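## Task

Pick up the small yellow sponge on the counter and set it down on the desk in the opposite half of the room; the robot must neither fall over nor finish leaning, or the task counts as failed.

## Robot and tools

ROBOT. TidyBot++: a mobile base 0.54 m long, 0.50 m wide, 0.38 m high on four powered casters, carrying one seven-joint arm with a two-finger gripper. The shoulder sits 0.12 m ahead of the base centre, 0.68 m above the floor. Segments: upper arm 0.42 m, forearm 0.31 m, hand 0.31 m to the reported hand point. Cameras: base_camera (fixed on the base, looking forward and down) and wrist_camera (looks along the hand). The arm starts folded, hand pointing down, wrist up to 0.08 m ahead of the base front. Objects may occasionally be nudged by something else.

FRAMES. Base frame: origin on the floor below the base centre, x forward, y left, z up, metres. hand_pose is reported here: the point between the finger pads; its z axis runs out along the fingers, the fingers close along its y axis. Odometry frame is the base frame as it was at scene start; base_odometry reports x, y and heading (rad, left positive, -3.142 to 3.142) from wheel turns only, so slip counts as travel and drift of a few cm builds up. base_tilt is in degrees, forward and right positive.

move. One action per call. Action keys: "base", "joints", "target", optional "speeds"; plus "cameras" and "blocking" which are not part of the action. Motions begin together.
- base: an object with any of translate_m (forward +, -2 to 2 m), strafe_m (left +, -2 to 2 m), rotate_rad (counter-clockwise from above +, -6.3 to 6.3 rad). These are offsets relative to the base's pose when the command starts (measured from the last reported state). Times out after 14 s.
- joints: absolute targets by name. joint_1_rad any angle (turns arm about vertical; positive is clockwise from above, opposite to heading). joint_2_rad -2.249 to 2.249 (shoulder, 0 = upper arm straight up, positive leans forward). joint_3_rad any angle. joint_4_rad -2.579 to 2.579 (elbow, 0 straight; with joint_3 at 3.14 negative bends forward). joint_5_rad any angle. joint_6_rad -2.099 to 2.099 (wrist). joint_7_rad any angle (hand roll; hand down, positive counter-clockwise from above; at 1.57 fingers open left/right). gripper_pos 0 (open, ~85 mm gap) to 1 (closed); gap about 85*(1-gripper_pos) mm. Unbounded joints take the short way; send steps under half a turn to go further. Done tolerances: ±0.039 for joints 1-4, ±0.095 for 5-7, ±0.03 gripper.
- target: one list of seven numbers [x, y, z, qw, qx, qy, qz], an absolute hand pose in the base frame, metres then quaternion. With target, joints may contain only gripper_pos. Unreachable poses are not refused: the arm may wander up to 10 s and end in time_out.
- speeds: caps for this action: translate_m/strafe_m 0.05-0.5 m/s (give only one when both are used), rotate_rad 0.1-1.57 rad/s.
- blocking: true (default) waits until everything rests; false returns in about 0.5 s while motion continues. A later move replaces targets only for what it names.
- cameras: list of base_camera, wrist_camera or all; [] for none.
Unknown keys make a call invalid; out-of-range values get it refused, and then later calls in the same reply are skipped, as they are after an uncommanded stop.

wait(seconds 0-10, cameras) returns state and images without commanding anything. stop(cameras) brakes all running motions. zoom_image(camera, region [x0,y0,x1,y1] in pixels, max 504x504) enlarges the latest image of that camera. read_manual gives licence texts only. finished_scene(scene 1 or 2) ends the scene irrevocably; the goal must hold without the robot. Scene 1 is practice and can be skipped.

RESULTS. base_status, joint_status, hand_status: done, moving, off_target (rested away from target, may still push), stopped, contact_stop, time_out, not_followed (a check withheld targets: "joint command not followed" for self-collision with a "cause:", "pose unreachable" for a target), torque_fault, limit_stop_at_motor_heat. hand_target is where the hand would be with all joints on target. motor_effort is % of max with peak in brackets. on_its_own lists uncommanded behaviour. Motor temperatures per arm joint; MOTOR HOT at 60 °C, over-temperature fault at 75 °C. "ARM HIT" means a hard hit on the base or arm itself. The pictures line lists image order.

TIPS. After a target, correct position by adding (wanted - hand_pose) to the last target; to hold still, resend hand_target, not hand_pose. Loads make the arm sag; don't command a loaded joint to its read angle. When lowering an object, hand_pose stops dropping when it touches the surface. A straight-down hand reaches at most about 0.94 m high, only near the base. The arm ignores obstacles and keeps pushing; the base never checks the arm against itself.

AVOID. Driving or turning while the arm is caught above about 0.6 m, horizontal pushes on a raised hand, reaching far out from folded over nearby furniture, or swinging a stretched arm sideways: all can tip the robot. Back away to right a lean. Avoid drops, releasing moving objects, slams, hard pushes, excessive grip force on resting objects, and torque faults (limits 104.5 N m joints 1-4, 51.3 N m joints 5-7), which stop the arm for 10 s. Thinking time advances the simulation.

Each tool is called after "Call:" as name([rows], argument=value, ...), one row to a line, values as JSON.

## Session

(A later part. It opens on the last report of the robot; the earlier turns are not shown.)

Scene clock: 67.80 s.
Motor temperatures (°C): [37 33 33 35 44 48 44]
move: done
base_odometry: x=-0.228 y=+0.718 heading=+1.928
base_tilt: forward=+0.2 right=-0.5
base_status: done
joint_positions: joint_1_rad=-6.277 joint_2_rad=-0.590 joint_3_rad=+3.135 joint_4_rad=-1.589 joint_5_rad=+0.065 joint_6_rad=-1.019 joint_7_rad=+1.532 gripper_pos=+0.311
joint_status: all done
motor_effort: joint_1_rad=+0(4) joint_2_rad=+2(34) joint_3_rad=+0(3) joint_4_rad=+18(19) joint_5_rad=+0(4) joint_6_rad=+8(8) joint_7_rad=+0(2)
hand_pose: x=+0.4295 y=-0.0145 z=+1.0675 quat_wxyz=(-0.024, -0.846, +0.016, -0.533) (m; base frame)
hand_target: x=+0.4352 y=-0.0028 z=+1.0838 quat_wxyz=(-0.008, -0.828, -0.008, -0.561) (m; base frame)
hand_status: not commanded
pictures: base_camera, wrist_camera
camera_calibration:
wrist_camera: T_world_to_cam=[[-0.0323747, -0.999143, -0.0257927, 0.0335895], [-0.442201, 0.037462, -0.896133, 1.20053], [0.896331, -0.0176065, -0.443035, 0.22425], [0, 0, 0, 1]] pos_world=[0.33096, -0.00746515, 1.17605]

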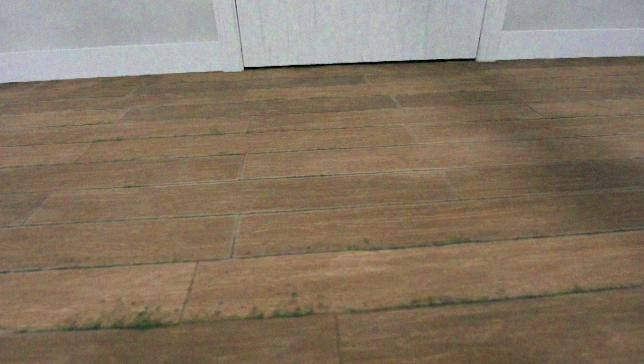

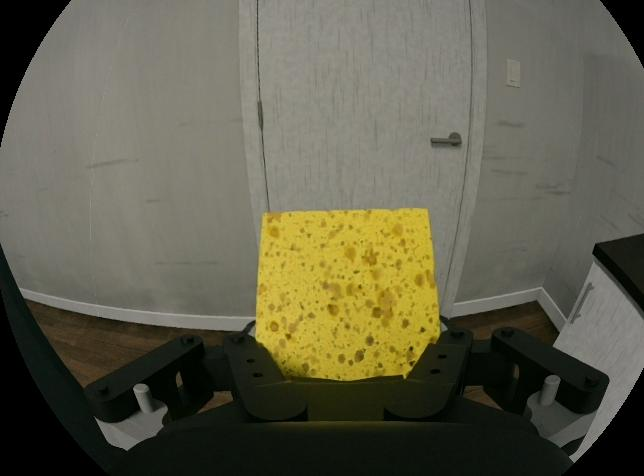

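Call:
move(joints={"joint_1_rad": -0.7, "joint_6_rad": -0.8}, cameras=["wrist_camera"])

Scene clock: 70.23 s.
Motor temperatures (°C): [37 33 33 35 44 48 44]
move: done
base_odometry: x=-0.228 y=+0.718 heading=+1.928
base_tilt: forward=+0.2 right=-0.5
base_status: not commanded
joint_positions: joint_1_rad=-6.966 joint_2_rad=-0.590 joint_3_rad=+3.135 joint_4_rad=-1.589 joint_5_rad=+0.062 joint_6_rad=-0.869 joint_7_rad=+1.534 gripper_pos=+0.311
joint_status: all done
motor_effort: joint_1_rad=+0(1) joint_2_rad=+2(2) joint_3_rad=+0(1) joint_4_rad=+18(19) joint_5_rad=+0(1) joint_6_rad=+8(9) joint_7_rad=+1(1)
hand_pose: x=+0.3793 y=+0.1992 z=+1.1105 quat_wxyz=(+0.181, -0.760, -0.260, -0.567) (m; base frame)
hand_target: x=+0.3735 y=+0.2104 z=+1.1283 quat_wxyz=(+0.204, -0.733, -0.275, -0.587) (m; base frame)
hand_status: not commanded
pictures: wrist_camera
camera_calibration:
wrist_camera: T_world_to_cam=[[0.62191, -0.782684, -0.0251937, -0.0454632], [-0.253945, -0.171139, -0.951958, 1.24097], [0.74077, 0.59843, -0.305191, 0.0754004], [0, 0, 0, 1]] pos_world=[0.287557, 0.131672, 1.20321]

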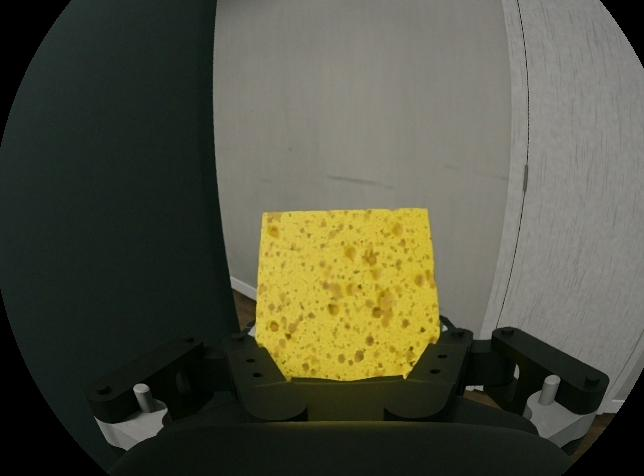

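Call:
move(base={"strafe_m": -0.2, "rotate_rad": 1.571}, joints={"joint_1_rad": 0.0}, cameras=[])

Call:
move(base={"strafe_m": -0.98})

Scene clock: 73.97 s.
Motor temperatures (°C): [37 33 33 35 44 48 44]
move: done
base_odometry: x=-0.041 y=+0.788 heading=-2.784
base_tilt: forward=+0.2 right=-0.5
base_status: done
joint_positions: joint_1_rad=-6.301 joint_2_rad=-0.596 joint_3_rad=+3.136 joint_4_rad=-1.591 joint_5_rad=+0.059 joint_6_rad=-0.866 joint_7_rad=+1.534 gripper_pos=+0.311
joint_status: all done
motor_effort: joint_1_rad=+0(2) joint_2_rad=+2(4) joint_3_rad=-1(2) joint_4_rad=+18(20) joint_5_rad=+0(1) joint_6_rad=+8(9) joint_7_rad=+0(1)
hand_pose: x=+0.4446 y=-0.0041 z=+1.1123 quat_wxyz=(-0.013, -0.802, +0.003, -0.598) (m; base frame)
hand_target: x=+0.4492 y=-0.0031 z=+1.1283 quat_wxyz=(-0.009, -0.783, -0.007, -0.622) (m; base frame)
hand_status: not commanded
pictures: none
No camera images: "cameras" was empty.

Scene clock: 77.17 s.
Motor temperatures (°C): [37 33 33 35 44 48 44]
move: done
base_odometry: x=-0.383 y=+1.707 heading=-2.784
base_tilt: forward=+0.2 right=-0.6
base_status: done
joint_positions: joint_1_rad=-6.299 joint_2_rad=-0.596 joint_3_rad=+3.138 joint_4_rad=-1.592 joint_5_rad=+0.057 joint_6_rad=-0.866 joint_7_rad=+1.534 gripper_pos=+0.311
joint_status: not commanded
motor_effort: joint_1_rad=+0(1) joint_2_rad=+2(3) joint_3_rad=+0(3) joint_4_rad=+19(20) joint_5_rad=+1(2) joint_6_rad=+8(9) joint_7_rad=+0(1)
hand_pose: x=+0.4446 y=-0.0050 z=+1.1122 quat_wxyz=(-0.013, -0.802, +0.005, -0.598) (m; base frame)
hand_target: x=+0.4492 y=-0.0031 z=+1.1283 quat_wxyz=(-0.009, -0.783, -0.007, -0.622) (m; base frame)
hand_status: not commanded
pictures: base_camera, wrist_camera
camera_calibration:
wrist_camera: T_world_to_cam=[[0.00497598, -0.999511, -0.0308824, 0.0337465], [-0.298657, 0.0279879, -0.95395, 1.2473], [0.954348, 0.0139701, -0.298371, 0.0442498], [0, 0, 0, 1]] pos_world=[0.330117, -0.00179748, 1.20411]

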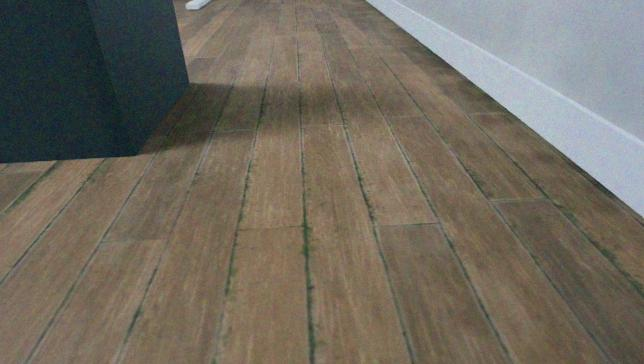

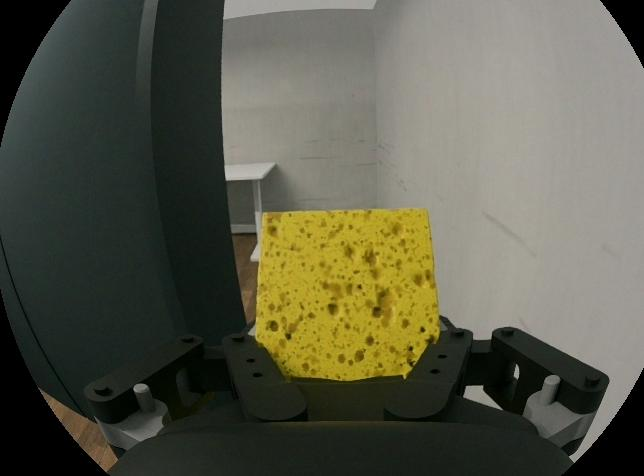

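Call:
zoom_image(camera="base_camera", region=[300, 0, 644, 240])

Scaled by 1.465.

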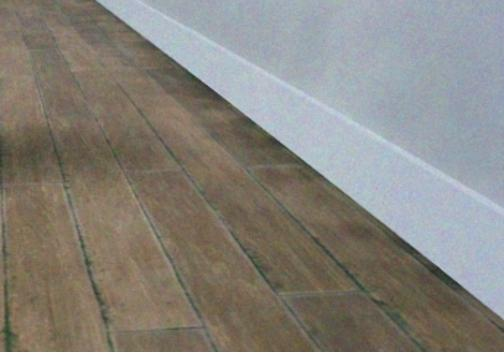

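Call:
move(base={"strafe_m": -0.08, "rotate_rad": 0.023}, cameras=["base_camera"])

Scene clock: 80.10 s.
Motor temperatures (°C): [37 33 33 35 44 48 44]
move: done
base_odometry: x=-0.411 y=+1.782 heading=-2.760
base_tilt: forward=+0.1 right=-0.5
base_status: done
joint_positions: joint_1_rad=-6.298 joint_2_rad=-0.596 joint_3_rad=+3.142 joint_4_rad=-1.592 joint_5_rad=+0.055 joint_6_rad=-0.866 joint_7_rad=+1.534 gripper_pos=+0.311
joint_status: not commanded
motor_effort: joint_1_rad=+0(1) joint_2_rad=+2(2) joint_3_rad=+0(3) joint_4_rad=+19(20) joint_5_rad=+0(1) joint_6_rad=+8(8) joint_7_rad=+0(1)
hand_pose: x=+0.4446 y=-0.0072 z=+1.1122 quat_wxyz=(-0.012, -0.802, +0.007, -0.598) (m; base frame)
hand_target: x=+0.4492 y=-0.0031 z=+1.1283 quat_wxyz=(-0.009, -0.783, -0.007, -0.622) (m; base frame)
hand_status: not commanded
pictures: base_camera

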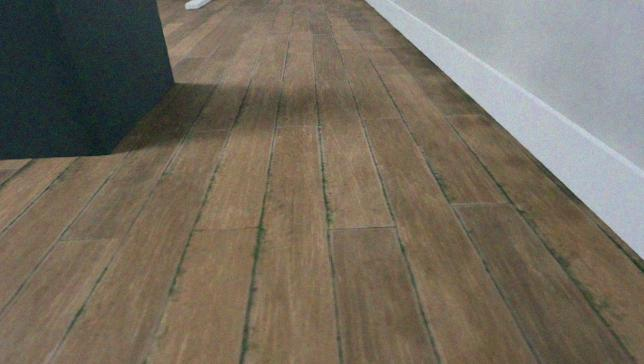

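Call:
move(base={"translate_m": 1.3}, speeds={"translate_m": 0.4})

Scene clock: 84.97 s.
Motor temperatures (°C): [37 33 33 35 44 48 44]
move: done
base_odometry: x=-1.618 y=+1.298 heading=-2.760
base_tilt: forward=+0.2 right=-0.6
base_status: done
joint_positions: joint_1_rad=-6.298 joint_2_rad=-0.596 joint_3_rad=+3.142 joint_4_rad=-1.593 joint_5_rad=+0.055 joint_6_rad=-0.865 joint_7_rad=+1.534 gripper_pos=+0.311
joint_status: not commanded
motor_effort: joint_1_rad=+0(0) joint_2_rad=+2(6) joint_3_rad=-1(1) joint_4_rad=+18(20) joint_5_rad=+0(1) joint_6_rad=+8(9) joint_7_rad=+0(1)
hand_pose: x=+0.4449 y=-0.0072 z=+1.1117 quat_wxyz=(-0.012, -0.802, +0.007, -0.597) (m; base frame)
hand_target: x=+0.4492 y=-0.0031 z=+1.1283 quat_wxyz=(-0.009, -0.783, -0.007, -0.622) (m; base frame)
hand_status: not commanded
pictures: base_camera, wrist_camera
camera_calibration:
wrist_camera: T_world_to_cam=[[0.00114945, -0.999396, -0.0347238, 0.03752], [-0.299081, 0.0327909, -0.953664, 1.24682], [0.954227, 0.0114814, -0.298862, 0.0443678], [0, 0, 0, 1]] pos_world=[0.33052, -0.00389647, 1.20361]

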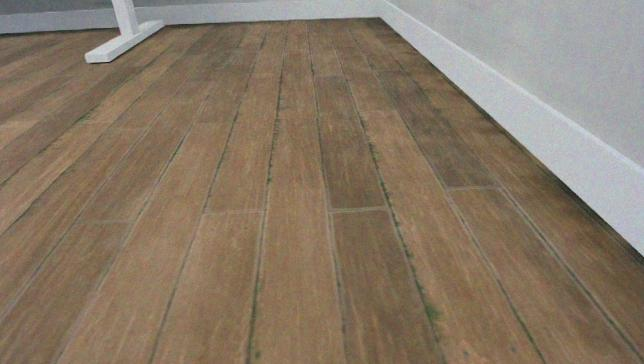

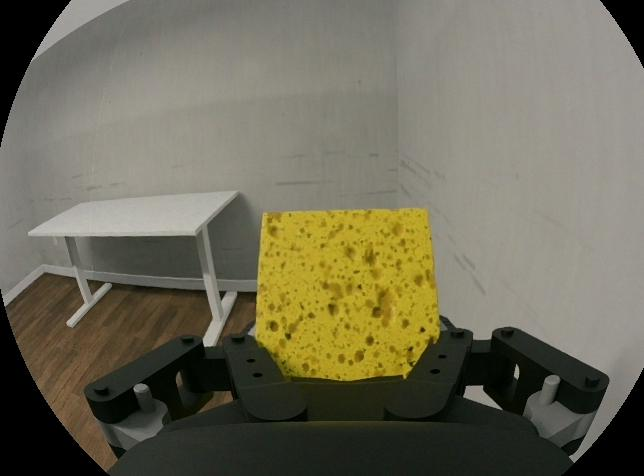

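Call:
move(base={"translate_m": 0.6}, cameras=[])

Call:
move(base={"strafe_m": 1.1})

Scene clock: 89.87 s.
Motor temperatures (°C): [37 33 33 35 44 48 44]
move: done
base_odometry: x=-2.175 y=+1.074 heading=-2.760
base_tilt: forward=+0.2 right=-0.5
base_status: done
joint_positions: joint_1_rad=-6.298 joint_2_rad=-0.595 joint_3_rad=+3.142 joint_4_rad=-1.594 joint_5_rad=+0.055 joint_6_rad=-0.864 joint_7_rad=+1.534 gripper_pos=+0.311
joint_status: not commanded
motor_effort: joint_1_rad=+0(0) joint_2_rad=+2(5) joint_3_rad=+0(1) joint_4_rad=+18(20) joint_5_rad=+0(1) joint_6_rad=+8(9) joint_7_rad=+1(1)
hand_pose: x=+0.4456 y=-0.0072 z=+1.1109 quat_wxyz=(-0.012, -0.802, +0.007, -0.597) (m; base frame)
hand_target: x=+0.4492 y=-0.0031 z=+1.1283 quat_wxyz=(-0.009, -0.783, -0.007, -0.622) (m; base frame)
hand_status: not commanded
pictures: none
No camera images: "cameras" was empty.

Scene clock: 93.30 s.
Motor temperatures (°C): [37 33 33 35 44 48 44]
move: done
base_odometry: x=-1.766 y=+0.053 heading=-2.760
base_tilt: forward=+0.1 right=-0.5
base_status: done
joint_positions: joint_1_rad=-6.298 joint_2_rad=-0.595 joint_3_rad=+3.143 joint_4_rad=-1.594 joint_5_rad=+0.055 joint_6_rad=-0.864 joint_7_rad=+1.534 gripper_pos=+0.311
joint_status: not commanded
motor_effort: joint_1_rad=+0(1) joint_2_rad=+2(2) joint_3_rad=+0(2) joint_4_rad=+19(19) joint_5_rad=+0(1) joint_6_rad=+8(9) joint_7_rad=+1(1)
hand_pose: x=+0.4456 y=-0.0073 z=+1.1109 quat_wxyz=(-0.012, -0.802, +0.007, -0.597) (m; base frame)
hand_target: x=+0.4492 y=-0.0031 z=+1.1283 quat_wxyz=(-0.009, -0.783, -0.007, -0.622) (m; base frame)
hand_status: not commanded
pictures: base_camera, wrist_camera
camera_calibration:
wrist_camera: T_world_to_cam=[[0.00107411, -0.999382, -0.0351387, 0.0379221], [-0.3005, 0.0331921, -0.953204, 1.24644], [0.953781, 0.011583, -0.300279, 0.0451827], [0, 0, 0, 1]] pos_world=[0.331421, -0.00399674, 1.20301]

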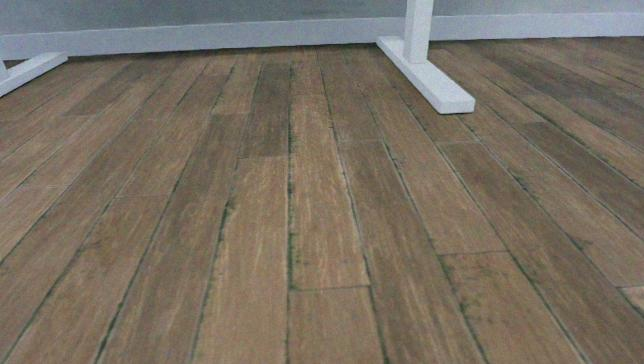

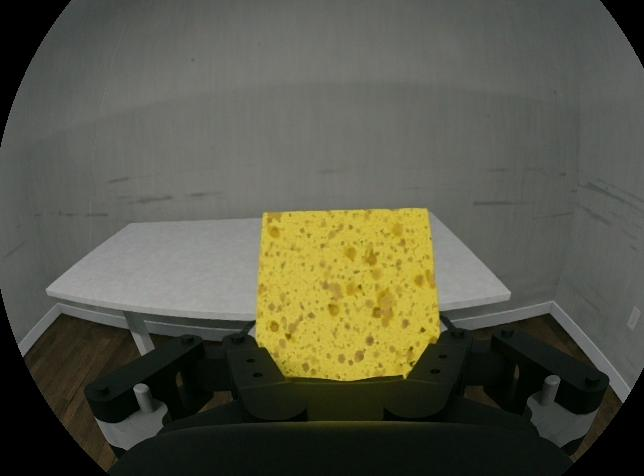

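Call:
move(base={"translate_m": 0.64}, speeds={"translate_m": 0.3}, cameras=["base_camera"])

Call:
move(joints={"joint_1_rad": 0.017, "joint_2_rad": 0.03, "joint_3_rad": 3.14, "joint_4_rad": -1.46, "joint_5_rad": 0.0, "joint_6_rad": -1.25, "joint_7_rad": 1.60})

Scene clock: 97.47 s.
Motor temperatures (°C): [37 33 33 35 44 48 44]
move: done
base_odometry: x=-2.360 y=-0.185 heading=-2.760
base_tilt: forward=+0.2 right=-0.5
base_status: done
joint_positions: joint_1_rad=-6.298 joint_2_rad=-0.596 joint_3_rad=+3.143 joint_4_rad=-1.595 joint_5_rad=+0.055 joint_6_rad=-0.863 joint_7_rad=+1.534 gripper_pos=+0.311
joint_status: not commanded
motor_effort: joint_1_rad=+0(0) joint_2_rad=+2(6) joint_3_rad=+0(1) joint_4_rad=+18(20) joint_5_rad=+0(1) joint_6_rad=+8(9) joint_7_rad=+1(1)
hand_pose: x=+0.4453 y=-0.0073 z=+1.1111 quat_wxyz=(-0.012, -0.802, +0.007, -0.597) (m; base frame)
hand_target: x=+0.4492 y=-0.0031 z=+1.1283 quat_wxyz=(-0.009, -0.783, -0.007, -0.622) (m; base frame)
hand_status: not commanded
pictures: base_camera

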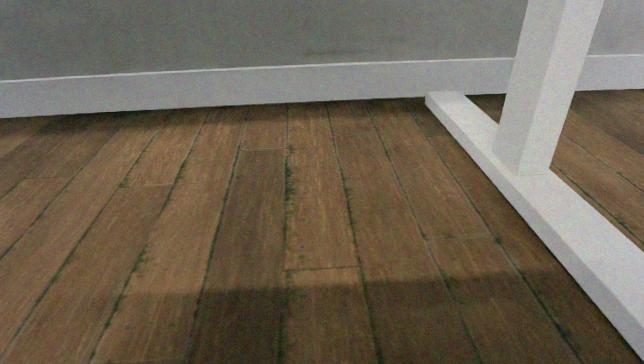

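Scene clock: 99.37 s.
Motor temperatures (°C): [36 33 33 35 44 48 44]
move: done
base_odometry: x=-2.360 y=-0.185 heading=-2.760
base_tilt: forward=+0.1 right=-0.6
base_status: not commanded
joint_positions: joint_1_rad=-6.284 joint_2_rad=+0.020 joint_3_rad=+3.143 joint_4_rad=-1.474 joint_5_rad=+0.055 joint_6_rad=-1.192 joint_7_rad=+1.534 gripper_pos=+0.311
joint_status: all done
motor_effort: joint_1_rad=+0(1) joint_2_rad=-21(23) joint_3_rad=-1(1) joint_4_rad=+18(21) joint_5_rad=+0(2) joint_6_rad=+4(9) joint_7_rad=+1(2)
hand_pose: x=+0.5777 y=-0.0143 z=+0.8475 quat_wxyz=(-0.023, -0.974, +0.014, -0.226) (m; base frame)
hand_target: x=+0.5666 y=-0.0056 z=+0.8412 quat_wxyz=(-0.004, -0.980, -0.007, -0.199) (m; base frame)
hand_status: not commanded
pictures: base_camera, wrist_camera
camera_calibration:
wrist_camera: T_world_to_cam=[[-0.0516276, -0.998587, -0.0126079, 0.0328674], [-0.901862, 0.0520418, -0.428878, 0.9386], [0.428928, -0.0107714, -0.903275, 0.654216], [0, 0, 0, 1]] pos_world=[0.567573, -0.00897864, 0.993895]

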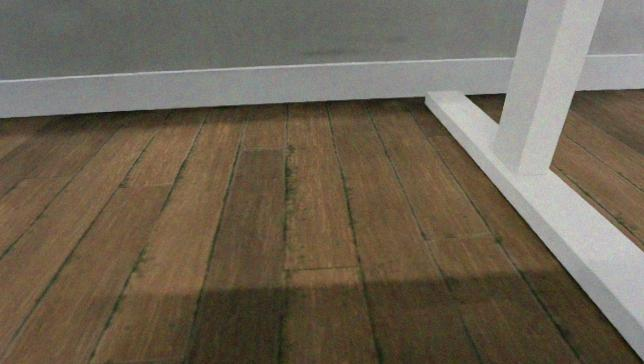

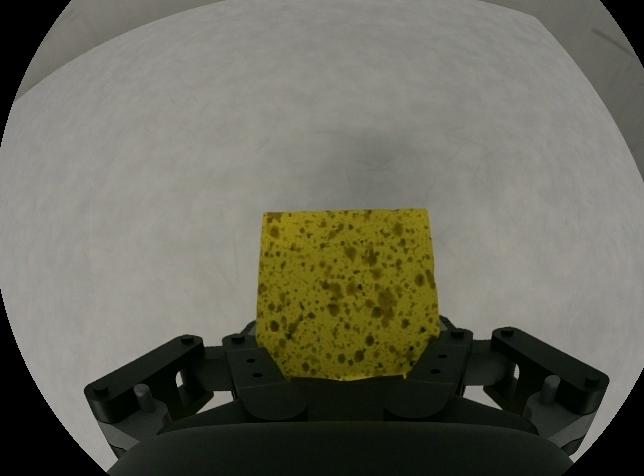

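Call:
move(joints={"joint_2_rad": 0.04, "joint_4_rad": -1.671, "joint_6_rad": -0.943}, cameras=["wrist_camera"])

Scene clock: 101.27 s.
Motor temperatures (°C): [36 33 33 35 44 48 44]
move: done
base_odometry: x=-2.360 y=-0.185 heading=-2.760
base_tilt: forward=+0.2 right=-0.5
base_status: not commanded
joint_positions: joint_1_rad=-6.284 joint_2_rad=+0.024 joint_3_rad=+3.143 joint_4_rad=-1.656 joint_5_rad=+0.055 joint_6_rad=-1.002 joint_7_rad=+1.534 gripper_pos=+0.311
joint_status: all done
motor_effort: joint_1_rad=+0(0) joint_2_rad=-18(22) joint_3_rad=-1(1) joint_4_rad=+16(20) joint_5_rad=+0(1) joint_6_rad=+3(4) joint_7_rad=+1(1)
hand_pose: x=+0.5798 y=-0.0131 z=+0.7895 quat_wxyz=(-0.022, -0.973, +0.009, -0.228) (m; base frame)
hand_target: x=+0.5929 y=-0.0060 z=+0.7833 quat_wxyz=(-0.005, -0.970, -0.007, -0.241) (m; base frame)
hand_status: not commanded
pictures: wrist_camera
camera_calibration:
wrist_camera: T_world_to_cam=[[-0.0416599, -0.999049, -0.0128807, 0.0278924], [-0.900849, 0.0431346, -0.431985, 0.917319], [0.432129, -0.0063929, -0.901789, 0.597887], [0, 0, 0, 1]] pos_world=[0.569163, -0.00788008, 0.935795]

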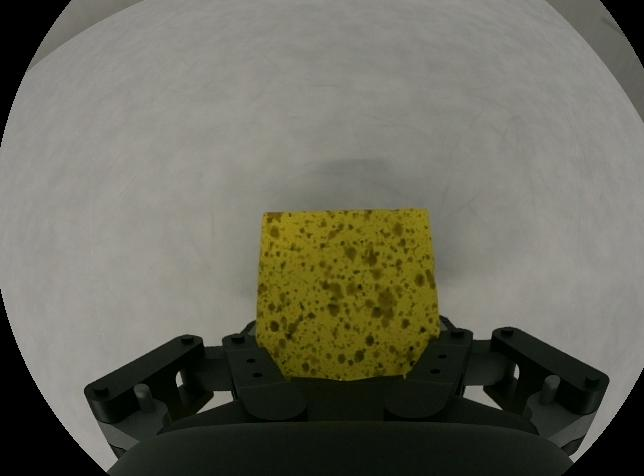

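Call:
move(joints={"joint_2_rad": 0.04, "joint_4_rad": -1.716, "joint_6_rad": -0.898}, cameras=["wrist_camera"])

Call:
move(joints={"joint_2_rad": 0.04, "joint_4_rad": -1.732, "joint_6_rad": -0.882}, cameras=["wrist_camera"])

Scene clock: 102.27 s.
Motor temperatures (°C): [36 33 33 35 44 48 44]
move: done
base_odometry: x=-2.360 y=-0.185 heading=-2.760
base_tilt: forward=+0.2 right=-0.5
base_status: not commanded
joint_positions: joint_1_rad=-6.283 joint_2_rad=+0.010 joint_3_rad=+3.143 joint_4_rad=-1.682 joint_5_rad=+0.055 joint_6_rad=-0.960 joint_7_rad=+1.534 gripper_pos=+0.311
joint_status: all done
motor_effort: joint_1_rad=+0(0) joint_2_rad=-13(18) joint_3_rad=-1(1) joint_4_rad=+14(16) joint_5_rad=+0(1) joint_6_rad=+4(4) joint_7_rad=+1(1)
hand_pose: x=+0.5816 y=-0.0129 z=+0.7898 quat_wxyz=(-0.021, -0.970, +0.008, -0.242) (m; base frame)
hand_target: x=+0.5906 y=-0.0059 z=+0.7693 quat_wxyz=(-0.005, -0.970, -0.007, -0.241) (m; base frame)
hand_status: not commanded
pictures: wrist_camera
camera_calibration:
wrist_camera: T_world_to_cam=[[-0.0394731, -0.999118, -0.0142909, 0.027966], [-0.887891, 0.0416321, -0.458167, 0.932175], [0.458358, -0.00539652, -0.888751, 0.571925], [0, 0, 0, 1]] pos_world=[0.566627, -0.00778062, 0.935791]

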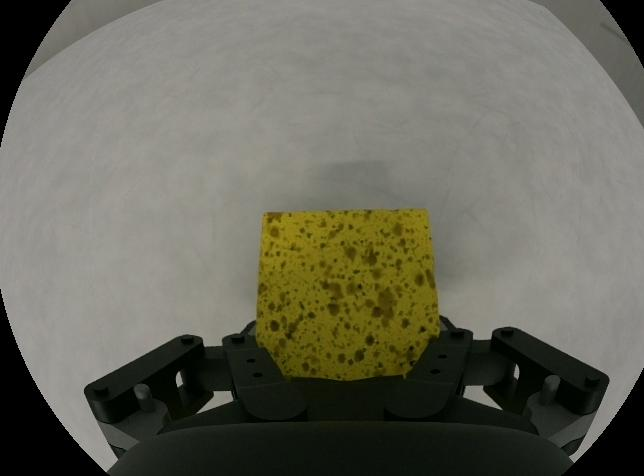

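Scene clock: 102.83 s.
Motor temperatures (°C): [36 33 33 35 44 48 44]
move: done
base_odometry: x=-2.360 y=-0.185 heading=-2.760
base_tilt: forward=+0.2 right=-0.6
base_status: not commanded
joint_positions: joint_1_rad=-6.283 joint_2_rad=+0.004 joint_3_rad=+3.143 joint_4_rad=-1.693 joint_5_rad=+0.055 joint_6_rad=-0.946 joint_7_rad=+1.534 gripper_pos=+0.311
joint_status: all done
motor_effort: joint_1_rad=+0(0) joint_2_rad=-12(14) joint_3_rad=-1(1) joint_4_rad=+14(14) joint_5_rad=+0(1) joint_6_rad=+5(5) joint_7_rad=+1(1)
hand_pose: x=+0.5815 y=-0.0129 z=+0.7900 quat_wxyz=(-0.021, -0.969, +0.008, -0.247) (m; base frame)
hand_target: x=+0.5896 y=-0.0059 z=+0.7644 quat_wxyz=(-0.005, -0.970, -0.007, -0.241) (m; base frame)
hand_status: not commanded
pictures: wrist_camera
camera_calibration:
wrist_camera: T_world_to_cam=[[-0.0388337, -0.999137, -0.0147642, 0.0279876], [-0.883256, 0.0412317, -0.467075, 0.936545], [0.46728, -0.00509763, -0.884095, 0.56322], [0, 0, 0, 1]] pos_world=[0.565114, -0.00778081, 0.935789]

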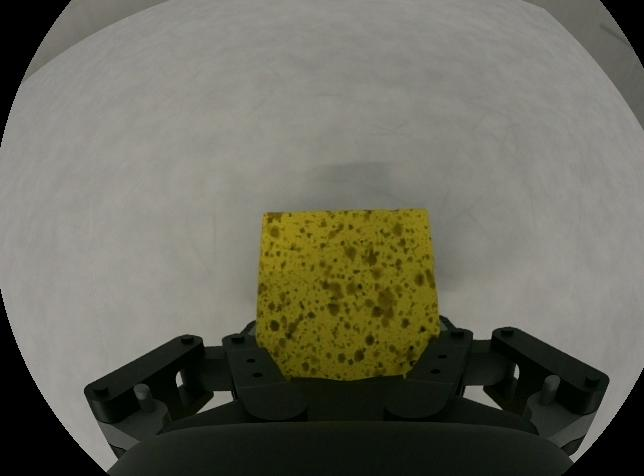

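Call:
move(joints={"joint_2_rad": 0.035, "joint_4_rad": -1.68, "joint_6_rad": -0.945}, cameras=[])

Call:
move(joints={"gripper_pos": 0.25}, cameras=[])

Call:
move(joints={"gripper_pos": 0.0}, cameras=["wrist_camera"])

Scene clock: 104.03 s.
Motor temperatures (°C): [36 33 33 35 44 48 44]
move: done
base_odometry: x=-2.360 y=-0.185 heading=-2.760
base_tilt: forward=+0.3 right=-0.6
base_status: not commanded
joint_positions: joint_1_rad=-6.283 joint_2_rad=+0.014 joint_3_rad=+3.143 joint_4_rad=-1.680 joint_5_rad=+0.055 joint_6_rad=-0.946 joint_7_rad=+1.534 gripper_pos=+0.311
joint_status: all done
motor_effort: joint_1_rad=+0(0) joint_2_rad=-18(20) joint_3_rad=+0(1) joint_4_rad=+17(19) joint_5_rad=+1(1) joint_6_rad=+4(5) joint_7_rad=+1(1)
hand_pose: x=+0.5866 y=-0.0129 z=+0.7914 quat_wxyz=(-0.021, -0.968, +0.008, -0.249) (m; base frame)
hand_target: x=+0.5890 y=-0.0059 z=+0.7812 quat_wxyz=(-0.005, -0.971, -0.007, -0.238) (m; base frame)
hand_status: not commanded
pictures: none
No camera images: "cameras" was empty.

Scene clock: 104.67 s.
Motor temperatures (°C): [36 33 33 35 44 48 44]
move: done
base_odometry: x=-2.360 y=-0.185 heading=-2.760
base_tilt: forward=+0.2 right=-0.6
base_status: not commanded
joint_positions: joint_1_rad=-6.283 joint_2_rad=+0.015 joint_3_rad=+3.143 joint_4_rad=-1.680 joint_5_rad=+0.055 joint_6_rad=-0.946 joint_7_rad=+1.534 gripper_pos=+0.250
joint_status: all done
motor_effort: joint_1_rad=+0(0) joint_2_rad=-19(20) joint_3_rad=-1(1) joint_4_rad=+17(19) joint_5_rad=+1(1) joint_6_rad=+4(4) joint_7_rad=+1(1)
hand_pose: x=+0.5867 y=-0.0129 z=+0.7910 quat_wxyz=(-0.021, -0.968, +0.008, -0.248) (m; base frame)
hand_target: x=+0.5890 y=-0.0059 z=+0.7812 quat_wxyz=(-0.005, -0.971, -0.007, -0.238) (m; base frame)
hand_status: not commanded
pictures: none
No camera images: "cameras" was empty.

Scene clock: 105.33 s.
Motor temperatures (°C): [36 33 33 35 44 48 44]
move: done
base_odometry: x=-2.360 y=-0.185 heading=-2.760
base_tilt: forward=+0.2 right=-0.6
base_status: not commanded
joint_positions: joint_1_rad=-6.283 joint_2_rad=+0.017 joint_3_rad=+3.143 joint_4_rad=-1.680 joint_5_rad=+0.055 joint_6_rad=-0.946 joint_7_rad=+1.534 gripper_pos=+0.000
joint_status: all done
motor_effort: joint_1_rad=+0(0) joint_2_rad=-20(21) joint_3_rad=-1(1) joint_4_rad=+18(19) joint_5_rad=+0(1) joint_6_rad=+4(4) joint_7_rad=+1(1)
hand_pose: x=+0.5870 y=-0.0129 z=+0.7897 quat_wxyz=(-0.021, -0.969, +0.008, -0.247) (m; base frame)
hand_target: x=+0.5890 y=-0.0059 z=+0.7812 quat_wxyz=(-0.005, -0.971, -0.007, -0.238) (m; base frame)
hand_status: not commanded
pictures: wrist_camera
camera_calibration:
wrist_camera: T_world_to_cam=[[-0.0389287, -0.999133, -0.0147893, 0.0281761], [-0.883502, 0.0413302, -0.4666, 0.941012], [0.466807, -0.00509772, -0.884345, 0.560976], [0, 0, 0, 1]] pos_world=[0.570615, -0.00788085, 0.935589]

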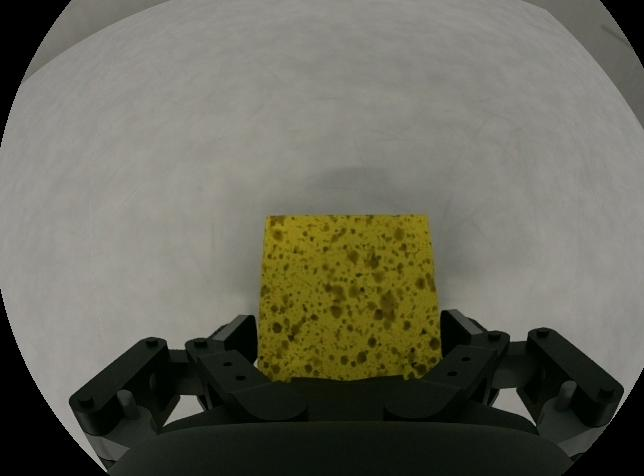

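Call:
move(joints={"joint_2_rad": 0.02, "joint_4_rad": -1.45, "joint_6_rad": -1.19}, cameras=["wrist_camera"])

Call:
move(joints={"joint_2_rad": -0.3, "joint_4_rad": -1.6, "joint_6_rad": -1.15}, cameras=["wrist_camera"])

Scene clock: 107.90 s.
Motor temperatures (°C): [36 33 33 35 44 48 44]
move: done
base_odometry: x=-2.360 y=-0.185 heading=-2.760
base_tilt: forward=+0.2 right=-0.6
base_status: not commanded
joint_positions: joint_1_rad=-6.283 joint_2_rad=+0.017 joint_3_rad=+3.143 joint_4_rad=-1.461 joint_5_rad=+0.055 joint_6_rad=-1.134 joint_7_rad=+1.534 gripper_pos=+0.000
joint_status: all done
motor_effort: joint_1_rad=+0(0) joint_2_rad=-21(22) joint_3_rad=-1(1) joint_4_rad=+18(20) joint_5_rad=+0(1) joint_6_rad=+4(5) joint_7_rad=+1(1)
hand_pose: x=+0.5965 y=-0.0146 z=+0.8634 quat_wxyz=(-0.022, -0.965, +0.013, -0.262) (m; base frame)
hand_target: x=+0.5843 y=-0.0058 z=+0.8582 quat_wxyz=(-0.005, -0.971, -0.007, -0.238) (m; base frame)
hand_status: not commanded
pictures: wrist_camera
camera_calibration:
wrist_camera: T_world_to_cam=[[-0.0486101, -0.99869, -0.0159664, 0.0348178], [-0.867794, 0.0501428, -0.494387, 0.998634], [0.49454, -0.0101767, -0.869095, 0.591897], [0, 0, 0, 1]] pos_world=[0.575584, -0.00927855, 1.00868]

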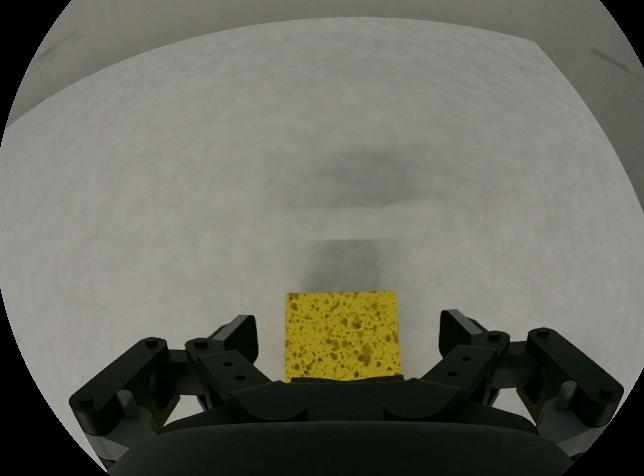

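Scene clock: 109.37 s.
Motor temperatures (°C): [36 33 33 35 44 48 44]
move: done
base_odometry: x=-2.360 y=-0.185 heading=-2.760
base_tilt: forward=+0.2 right=-0.5
base_status: not commanded
joint_positions: joint_1_rad=-6.283 joint_2_rad=-0.300 joint_3_rad=+3.143 joint_4_rad=-1.587 joint_5_rad=+0.055 joint_6_rad=-1.135 joint_7_rad=+1.534 gripper_pos=+0.000
joint_status: all done
motor_effort: joint_1_rad=+0(0) joint_2_rad=-9(23) joint_3_rad=-1(1) joint_4_rad=+19(20) joint_5_rad=+0(1) joint_6_rad=+6(6) joint_7_rad=+1(1)
hand_pose: x=+0.5015 y=-0.0145 z=+0.9380 quat_wxyz=(-0.021, -0.935, +0.015, -0.352) (m; base frame)
hand_target: x=+0.4961 y=-0.0044 z=+0.9281 quat_wxyz=(-0.008, -0.941, -0.007, -0.339) (m; base frame)
hand_status: not commanded
pictures: wrist_camera
camera_calibration:
wrist_camera: T_world_to_cam=[[-0.0447933, -0.998685, -0.0249239, 0.0379837], [-0.758793, 0.0502403, -0.649391, 1.04377], [0.649789, -0.0101762, -0.760046, 0.523467], [0, 0, 0, 1]] pos_world=[0.453564, -0.00917859, 1.07662]

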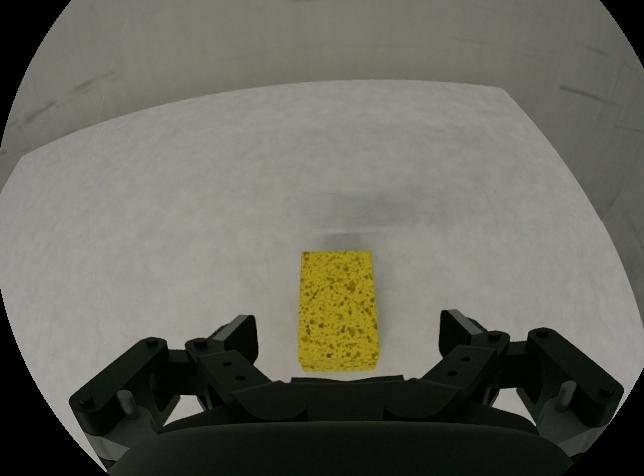

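Call:
finished_scene(scene=1)

The scene is finished: the task was done.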